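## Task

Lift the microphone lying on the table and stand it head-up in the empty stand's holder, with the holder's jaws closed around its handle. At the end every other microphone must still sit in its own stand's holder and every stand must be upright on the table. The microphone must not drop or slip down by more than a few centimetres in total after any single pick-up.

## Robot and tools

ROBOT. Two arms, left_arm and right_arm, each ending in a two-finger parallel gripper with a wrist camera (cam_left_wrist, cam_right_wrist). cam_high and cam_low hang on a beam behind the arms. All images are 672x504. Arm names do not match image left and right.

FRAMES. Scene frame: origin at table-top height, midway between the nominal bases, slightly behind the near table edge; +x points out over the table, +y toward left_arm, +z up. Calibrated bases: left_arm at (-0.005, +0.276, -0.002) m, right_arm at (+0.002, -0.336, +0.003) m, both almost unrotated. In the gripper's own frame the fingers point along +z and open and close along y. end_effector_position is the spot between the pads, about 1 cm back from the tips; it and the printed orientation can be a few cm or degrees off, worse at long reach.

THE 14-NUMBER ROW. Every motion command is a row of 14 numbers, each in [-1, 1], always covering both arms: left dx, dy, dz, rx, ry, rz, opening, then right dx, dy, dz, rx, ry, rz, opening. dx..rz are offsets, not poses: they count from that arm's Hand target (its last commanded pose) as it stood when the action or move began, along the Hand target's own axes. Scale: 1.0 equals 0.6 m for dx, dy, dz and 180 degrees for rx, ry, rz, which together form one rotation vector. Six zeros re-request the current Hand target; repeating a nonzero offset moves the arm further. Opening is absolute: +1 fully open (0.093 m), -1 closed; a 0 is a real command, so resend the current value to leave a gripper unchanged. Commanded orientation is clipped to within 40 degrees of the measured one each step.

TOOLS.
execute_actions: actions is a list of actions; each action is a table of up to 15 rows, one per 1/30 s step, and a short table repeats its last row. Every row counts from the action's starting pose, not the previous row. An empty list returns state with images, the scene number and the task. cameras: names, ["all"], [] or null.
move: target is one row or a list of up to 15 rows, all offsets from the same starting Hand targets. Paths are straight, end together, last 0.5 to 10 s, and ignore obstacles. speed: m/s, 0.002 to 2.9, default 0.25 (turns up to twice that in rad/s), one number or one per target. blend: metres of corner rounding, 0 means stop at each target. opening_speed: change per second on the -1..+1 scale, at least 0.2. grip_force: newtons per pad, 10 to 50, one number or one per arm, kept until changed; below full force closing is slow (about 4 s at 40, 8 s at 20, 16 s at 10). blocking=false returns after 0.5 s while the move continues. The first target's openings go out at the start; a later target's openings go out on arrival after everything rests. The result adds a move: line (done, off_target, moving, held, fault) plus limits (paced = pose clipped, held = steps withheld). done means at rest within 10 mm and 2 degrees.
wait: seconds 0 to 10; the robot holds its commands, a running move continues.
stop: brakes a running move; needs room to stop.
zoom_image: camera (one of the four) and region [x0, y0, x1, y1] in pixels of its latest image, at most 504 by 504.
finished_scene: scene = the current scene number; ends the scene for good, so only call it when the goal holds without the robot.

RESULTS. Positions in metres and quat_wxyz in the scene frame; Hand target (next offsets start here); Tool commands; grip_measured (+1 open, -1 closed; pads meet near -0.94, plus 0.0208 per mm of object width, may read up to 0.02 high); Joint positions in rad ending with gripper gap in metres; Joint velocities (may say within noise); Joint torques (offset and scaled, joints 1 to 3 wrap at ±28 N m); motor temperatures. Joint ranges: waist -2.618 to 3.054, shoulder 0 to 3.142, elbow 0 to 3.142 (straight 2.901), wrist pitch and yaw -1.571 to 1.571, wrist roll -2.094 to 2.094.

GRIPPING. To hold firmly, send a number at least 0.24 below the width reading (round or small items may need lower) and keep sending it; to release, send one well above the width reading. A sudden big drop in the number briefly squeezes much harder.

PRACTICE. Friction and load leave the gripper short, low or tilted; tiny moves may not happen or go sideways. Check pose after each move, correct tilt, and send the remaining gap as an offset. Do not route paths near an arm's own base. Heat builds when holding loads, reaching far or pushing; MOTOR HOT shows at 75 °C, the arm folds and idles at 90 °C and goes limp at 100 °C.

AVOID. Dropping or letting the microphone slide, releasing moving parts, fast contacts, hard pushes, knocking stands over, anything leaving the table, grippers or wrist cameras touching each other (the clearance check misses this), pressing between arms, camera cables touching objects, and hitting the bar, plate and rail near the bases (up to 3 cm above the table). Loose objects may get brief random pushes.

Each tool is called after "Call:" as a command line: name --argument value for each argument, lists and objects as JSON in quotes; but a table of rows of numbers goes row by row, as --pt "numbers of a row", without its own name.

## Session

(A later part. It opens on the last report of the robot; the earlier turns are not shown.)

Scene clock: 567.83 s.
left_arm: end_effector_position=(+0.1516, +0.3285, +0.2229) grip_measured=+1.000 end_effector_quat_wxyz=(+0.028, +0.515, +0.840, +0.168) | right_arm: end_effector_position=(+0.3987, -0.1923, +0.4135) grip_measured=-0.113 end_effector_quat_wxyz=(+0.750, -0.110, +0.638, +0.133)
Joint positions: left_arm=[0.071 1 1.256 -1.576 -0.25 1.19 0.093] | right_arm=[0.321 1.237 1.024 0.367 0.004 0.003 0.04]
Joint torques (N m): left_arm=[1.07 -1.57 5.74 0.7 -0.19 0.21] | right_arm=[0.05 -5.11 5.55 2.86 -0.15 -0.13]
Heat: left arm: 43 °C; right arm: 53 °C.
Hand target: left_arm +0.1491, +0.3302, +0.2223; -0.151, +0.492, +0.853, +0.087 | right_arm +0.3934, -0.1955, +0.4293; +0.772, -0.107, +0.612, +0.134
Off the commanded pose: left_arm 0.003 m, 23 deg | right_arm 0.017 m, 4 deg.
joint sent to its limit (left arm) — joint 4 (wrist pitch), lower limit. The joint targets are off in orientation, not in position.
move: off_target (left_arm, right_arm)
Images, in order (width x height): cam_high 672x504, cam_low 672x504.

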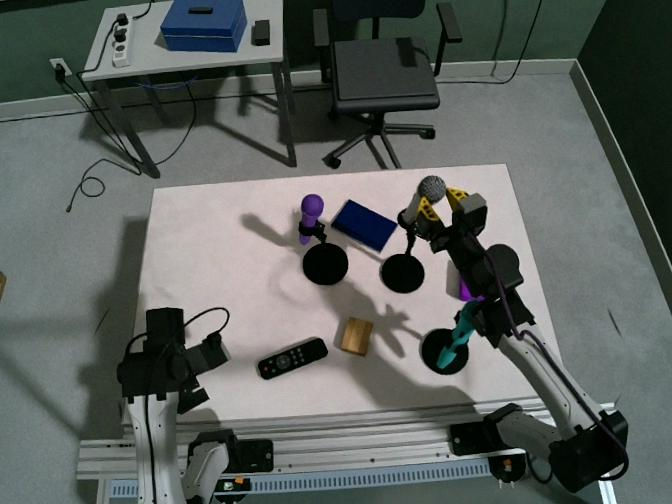

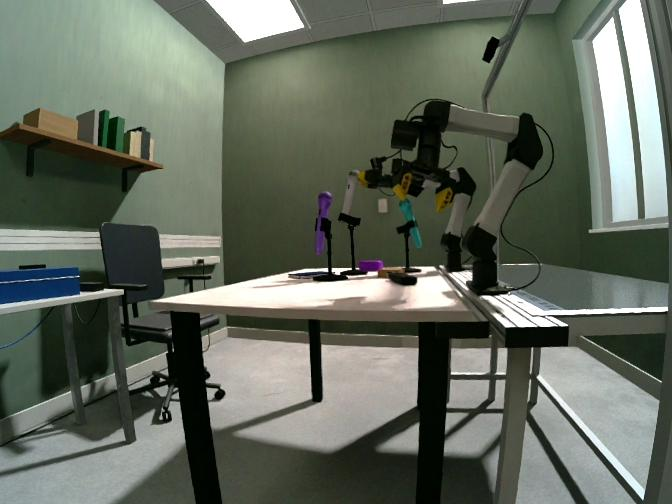

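Call:
move --target '[0,0,0,0,0,0,1,0.083,0.003,-0.009,0,0,0,-0.6]' --speed 0.06 --cameras '["cam_high","cam_low"]'

Call:
zoom_image --camera "cam_low" --region '[310, 130, 420, 280]'

Call:
zoom_image --camera "cam_high" --region '[340, 140, 480, 290]'

Scene clock: 577.63 s.
left_arm: end_effector_position=(+0.1516, +0.3285, +0.2229) grip_measured=+1.000 end_effector_quat_wxyz=(+0.028, +0.515, +0.840, +0.168) | right_arm: end_effector_position=(+0.3962, -0.1932, +0.3824) grip_measured=-0.113 end_effector_quat_wxyz=(+0.768, -0.107, +0.617, +0.136)
Joint positions: left_arm=[0.071 1 1.256 -1.576 -0.25 1.19 0.093] | right_arm=[0.321 1.247 0.855 0.6 0.004 0.003 0.04]
Joint torques (N m): left_arm=[1.06 -1.7 5.68 0.68 -0.15 0.26] | right_arm=[0.57 -2.48 5.31 2.63 -0.07 -0.12]
Heat: left arm: 43 °C; right arm: 53 °C.
Hand target: left_arm +0.1491, +0.3302, +0.2223; -0.151, +0.492, +0.853, +0.087 | right_arm +0.3985, -0.1919, +0.3795; +0.772, -0.107, +0.612, +0.134
Off the commanded pose: left_arm 0.003 m, 23 deg | right_arm 0.004 m, 1 deg.
joint sent to its limit (left arm) — joint 4 (wrist pitch), lower limit. The joint targets are off in orientation, not in position.
move: off_target (left_arm)
Images, in order (width x height): cam_high 672x504, cam_low 672x504.

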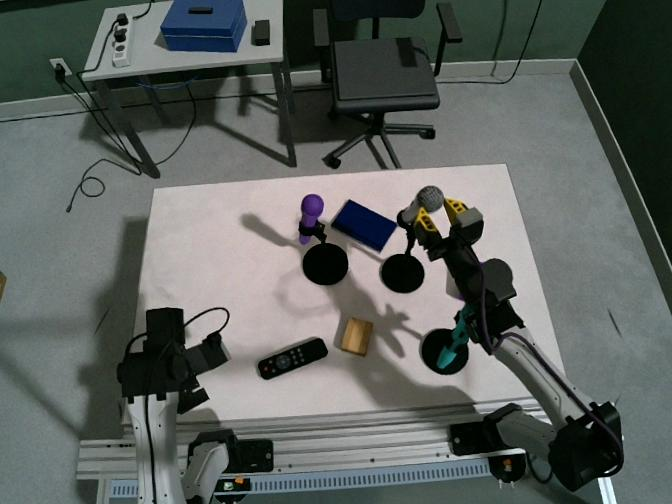

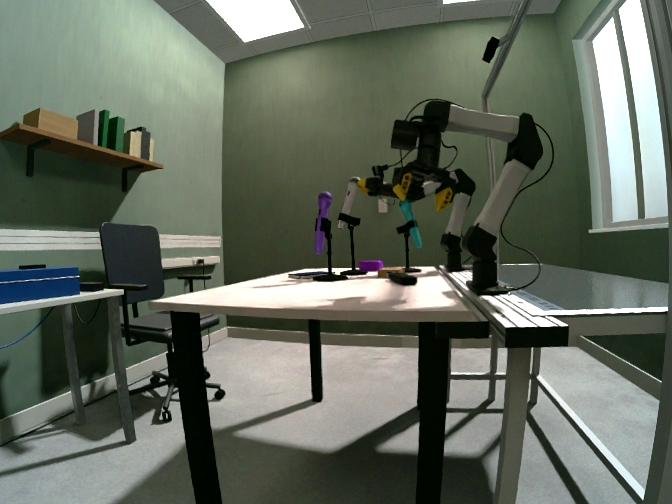

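Scaled by 3.360.

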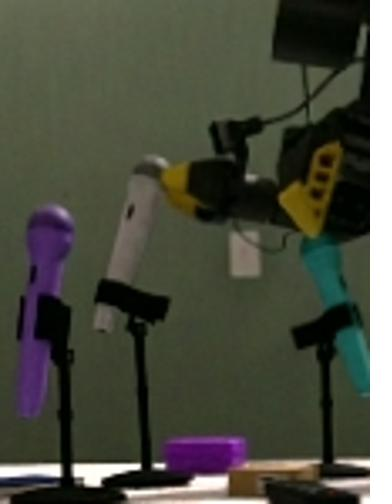

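Scaled by 3.360.

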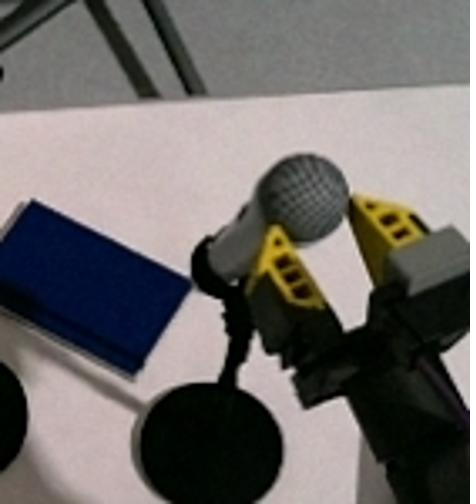

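Call:
move --target '[0,0,0,0,0,0,1,0.075,0.003,-0.006,0,0,0,-0.6]' --speed 0.06 --cameras '["cam_high","cam_low"]'

Call:
zoom_image --camera "cam_low" --region '[310, 130, 420, 280]'

Call:
zoom_image --camera "cam_high" --region '[340, 140, 480, 290]'

Scene clock: 585.83 s.
left_arm: end_effector_position=(+0.1516, +0.3285, +0.2229) grip_measured=+1.000 end_effector_quat_wxyz=(+0.028, +0.515, +0.840, +0.168) | right_arm: end_effector_position=(+0.3946, -0.1930, +0.3712) grip_measured=-0.113 end_effector_quat_wxyz=(+0.792, -0.100, +0.586, +0.142)
Joint positions: left_arm=[0.071 1 1.256 -1.576 -0.25 1.19 0.093] | right_arm=[0.324 1.289 0.761 0.818 0.005 0.006 0.04]
Joint torques (N m): left_arm=[1.07 -1.43 5.72 0.74 -0.2 0.23] | right_arm=[0.88 -0.24 2.26 2.39 -0.01 -0.18]
Heat: left arm: 43 °C; right arm: 52 °C.
Hand target: left_arm +0.1491, +0.3302, +0.2223; -0.151, +0.492, +0.853, +0.087 | right_arm +0.4042, -0.1879, +0.3348; +0.772, -0.107, +0.612, +0.134
Off the commanded pose: left_arm 0.003 m, 23 deg | right_arm 0.038 m, 4 deg.
joint sent to its limit (left arm) — joint 4 (wrist pitch), lower limit. The joint targets are off in orientation, not in position.
move: off_target (left_arm, right_arm)
Images, in order (width x height): cam_high 672x504, cam_low 672x504.

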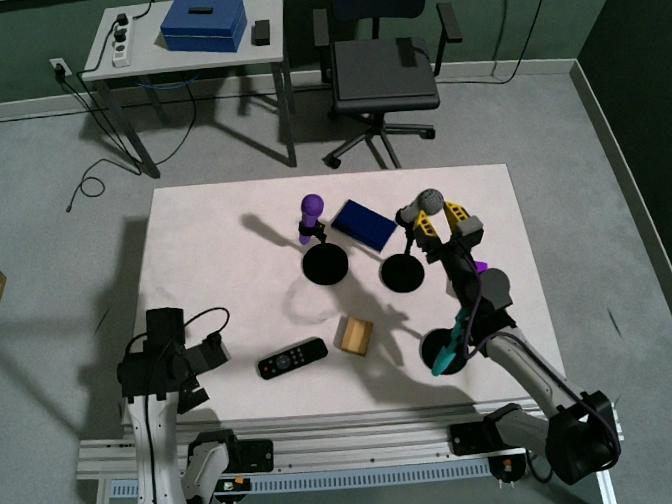

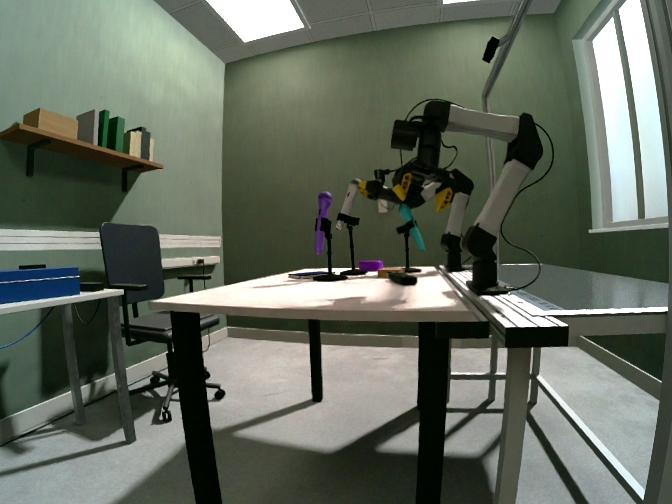

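Scaled by 3.360.

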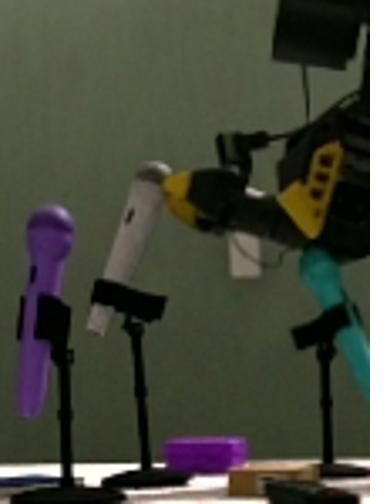

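Scaled by 3.360.

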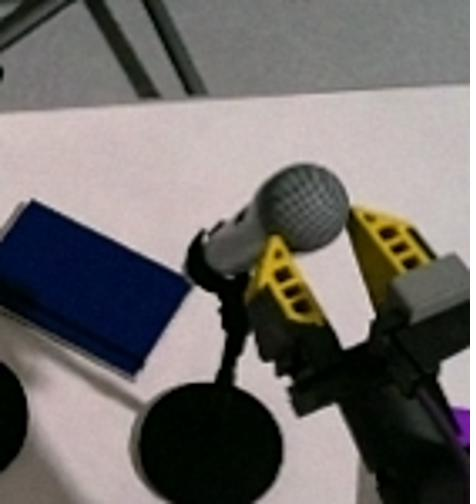

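Call:
move --pt "0 0 0 0 0 0 1 -0.058 0.002 -0.01 0 -0.02 0 -0.6" --pt "0 0 0 0 0 0 1 -0.058 0.002 -0.01 0 -0.02 0 0.6" --speed 0.1 --opening_speed 0.4 --cameras '["all"]'

Call:
zoom_image --camera "cam_low" --region '[310, 130, 460, 280]'

Call:
zoom_image --camera "cam_high" --region '[360, 160, 560, 390]'

Scene clock: 598.30 s.
left_arm: end_effector_position=(+0.1516, +0.3285, +0.2229) grip_measured=+1.000 end_effector_quat_wxyz=(+0.028, +0.515, +0.840, +0.168) | right_arm: end_effector_position=(+0.3926, -0.1927, +0.3740) grip_measured=+0.598 end_effector_quat_wxyz=(+0.794, -0.101, +0.583, +0.138)
Joint positions: left_arm=[0.071 1 1.256 -1.576 -0.25 1.19 0.093] | right_arm=[0.329 1.282 0.761 0.818 0.013 -0.005 0.074]
Joint torques (N m): left_arm=[0.94 -1.54 5.75 0.74 -0.18 0.22] | right_arm=[0.83 -4.37 4.56 2.09 0.03 -0.17]
Motor temperatures (°C): left_arm=[32 43 41 38 31 33 31] | right_arm=[32 43 50 50 31 32 33]
Heat: left arm: 43 °C; right arm: 50 °C.
Hand target: left_arm +0.1491, +0.3302, +0.2223; -0.151, +0.492, +0.853, +0.087 | right_arm +0.3908, -0.1914, +0.3674; +0.791, -0.103, +0.588, +0.137
Off the commanded pose: left_arm 0.003 m, 23 deg | right_arm 0.007 m, 1 deg.
joint sent to its limit (left arm) — joint 4 (wrist pitch), lower limit. The joint targets are off in orientation, not in position.
move: off_target (left_arm)

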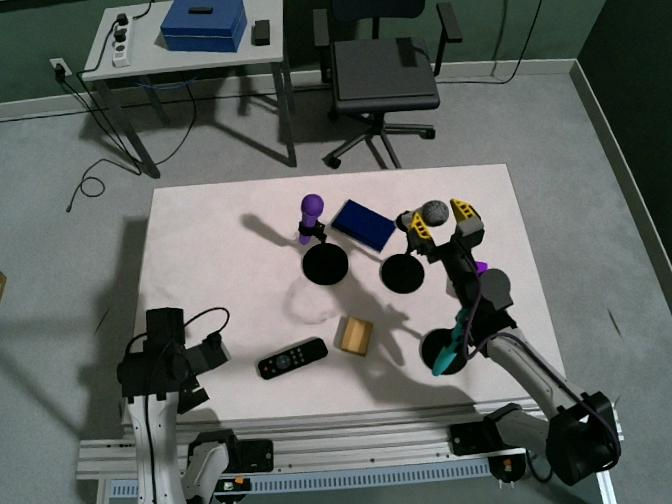

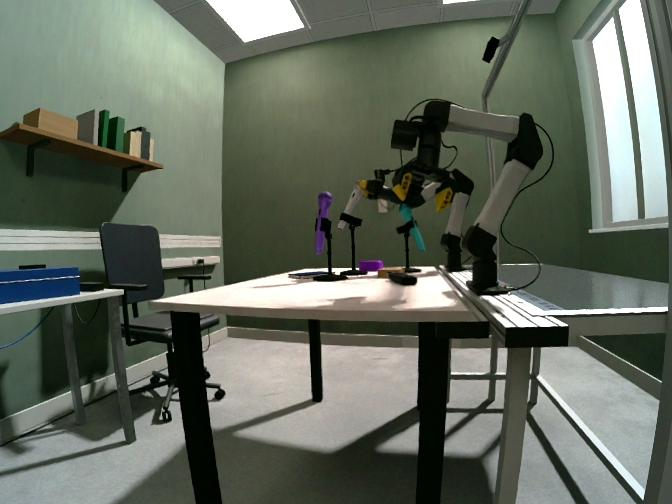

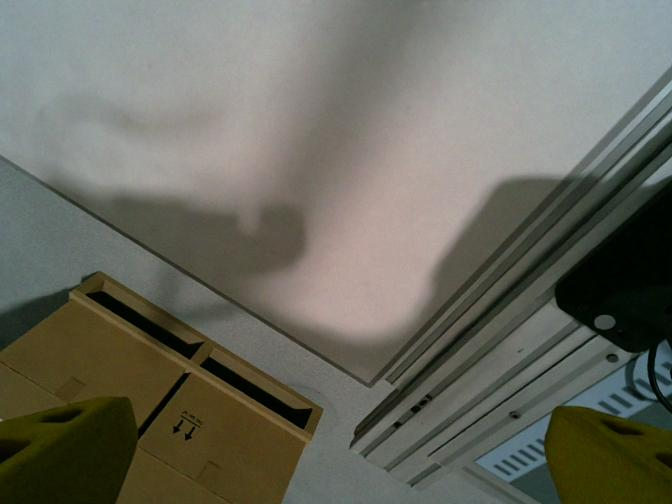

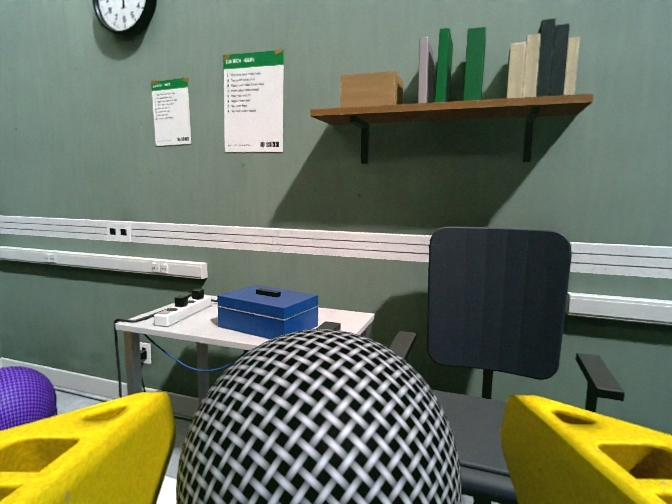

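Scaled by 3.360.

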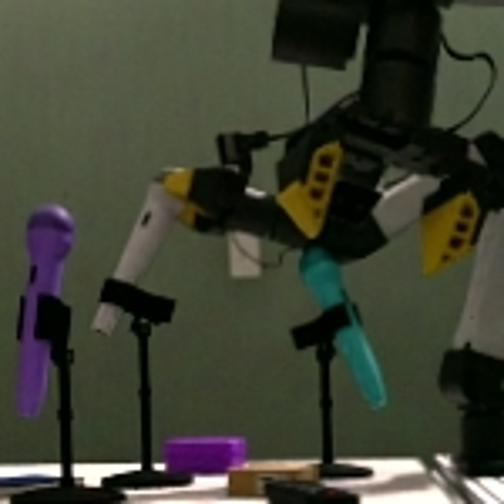

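Scaled by 2.191.

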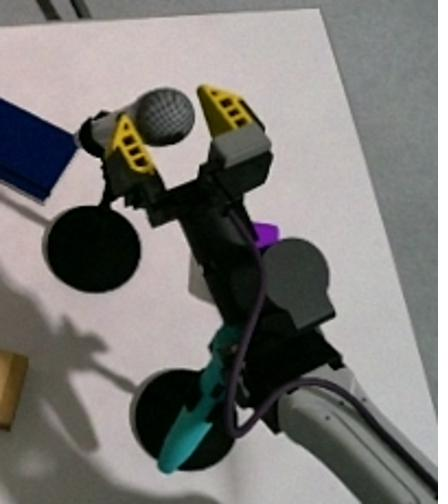

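Call:
move --pt "0 0 0 0 0 0 1 0 0 0 0 0 0 1" --pt "0 0 0 0 0 0 1 -0.21 0.004 -0.009 0 0 0 1" --pt "0 0 0 0 0 0 1 -0.335 0 -0.193 0 0 0 1" --speed 0.12 --blend '[0,0.02,0]' --cameras '["all"]'

Call:
zoom_image --camera "cam_low" --region '[310, 130, 460, 280]'

Call:
zoom_image --camera "cam_high" --region '[360, 160, 560, 390]'

Scene clock: 619.70 s.
left_arm: end_effector_position=(+0.1516, +0.3285, +0.2229) grip_measured=+1.000 end_effector_quat_wxyz=(+0.028, +0.515, +0.840, +0.168) | right_arm: end_effector_position=(+0.2339, -0.2474, +0.5231) grip_measured=+1.000 end_effector_quat_wxyz=(+0.792, -0.104, +0.586, +0.139)
Joint positions: left_arm=[0.071 1 1.256 -1.576 -0.25 1.19 0.093] | right_arm=[0.369 0.735 1.175 -0.152 0.047 -0.015 0.093]
Joint torques (N m): left_arm=[0.99 -1.7 5.49 0.75 -0.23 0.18] | right_arm=[0.85 1.7 6.82 1.79 0.08 -0.15]
Heat: left arm: 42 °C; right arm: 50 °C.
Hand target: left_arm +0.1491, +0.3302, +0.2223; -0.151, +0.492, +0.853, +0.087 | right_arm +0.2319, -0.2480, +0.5267; +0.791, -0.103, +0.588, +0.137
Off the commanded pose: left_arm 0.003 m, 23 deg | right_arm 0.004 m, 0 deg.
joint sent to its limit (left arm) — joint 4 (wrist pitch), lower limit. The joint targets are off in orientation, not in position.
move: off_target (left_arm)

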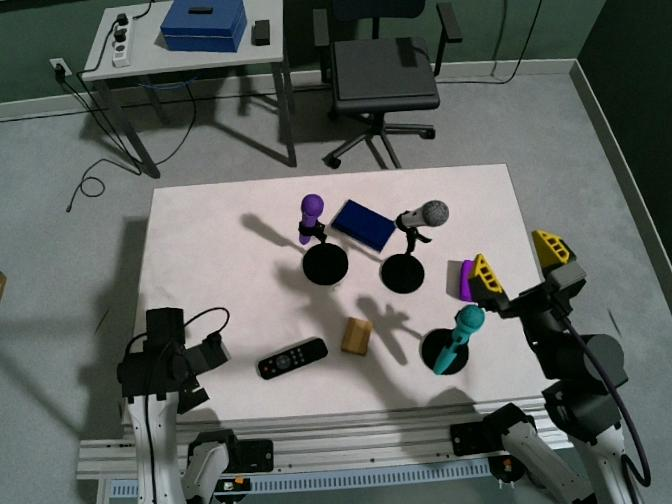

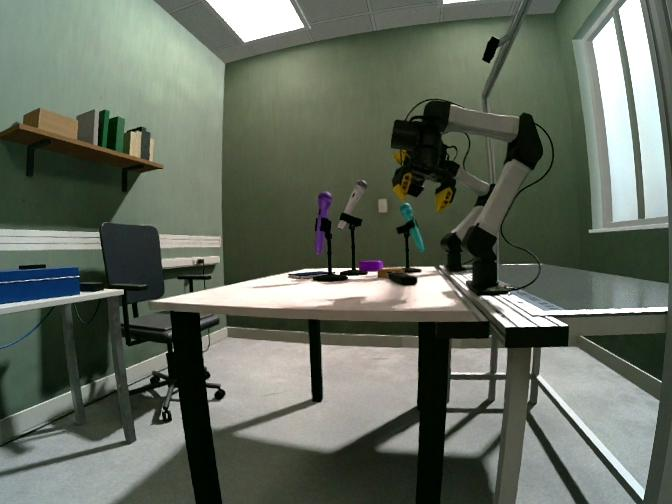

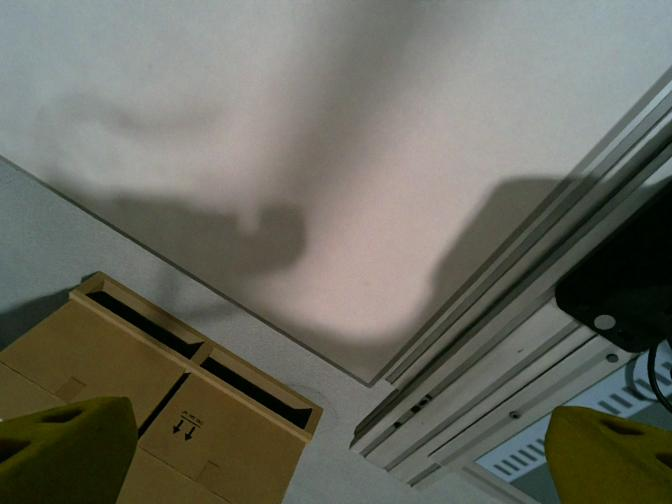

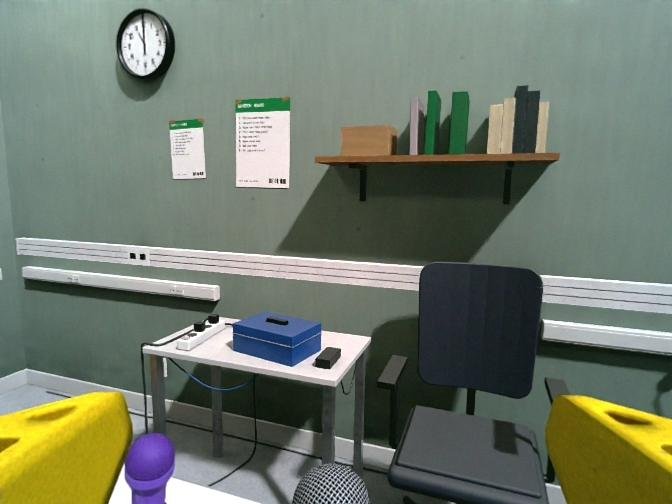

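Scaled by 3.360.

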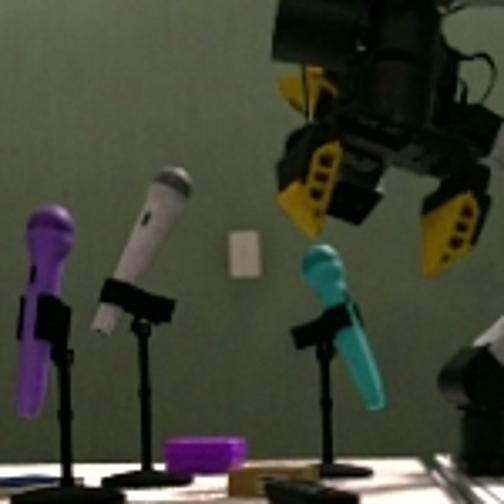

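Scaled by 2.191.

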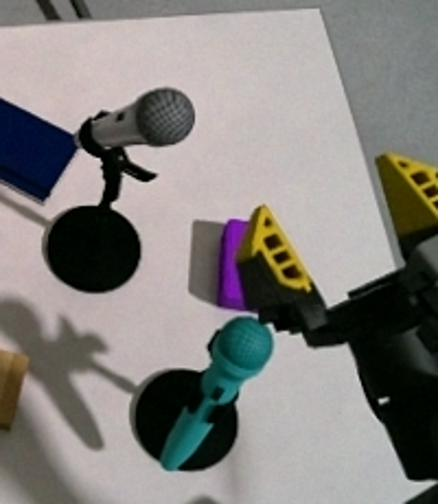

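Call:
finished_scene --scene 2

The scene is finished: the task was done.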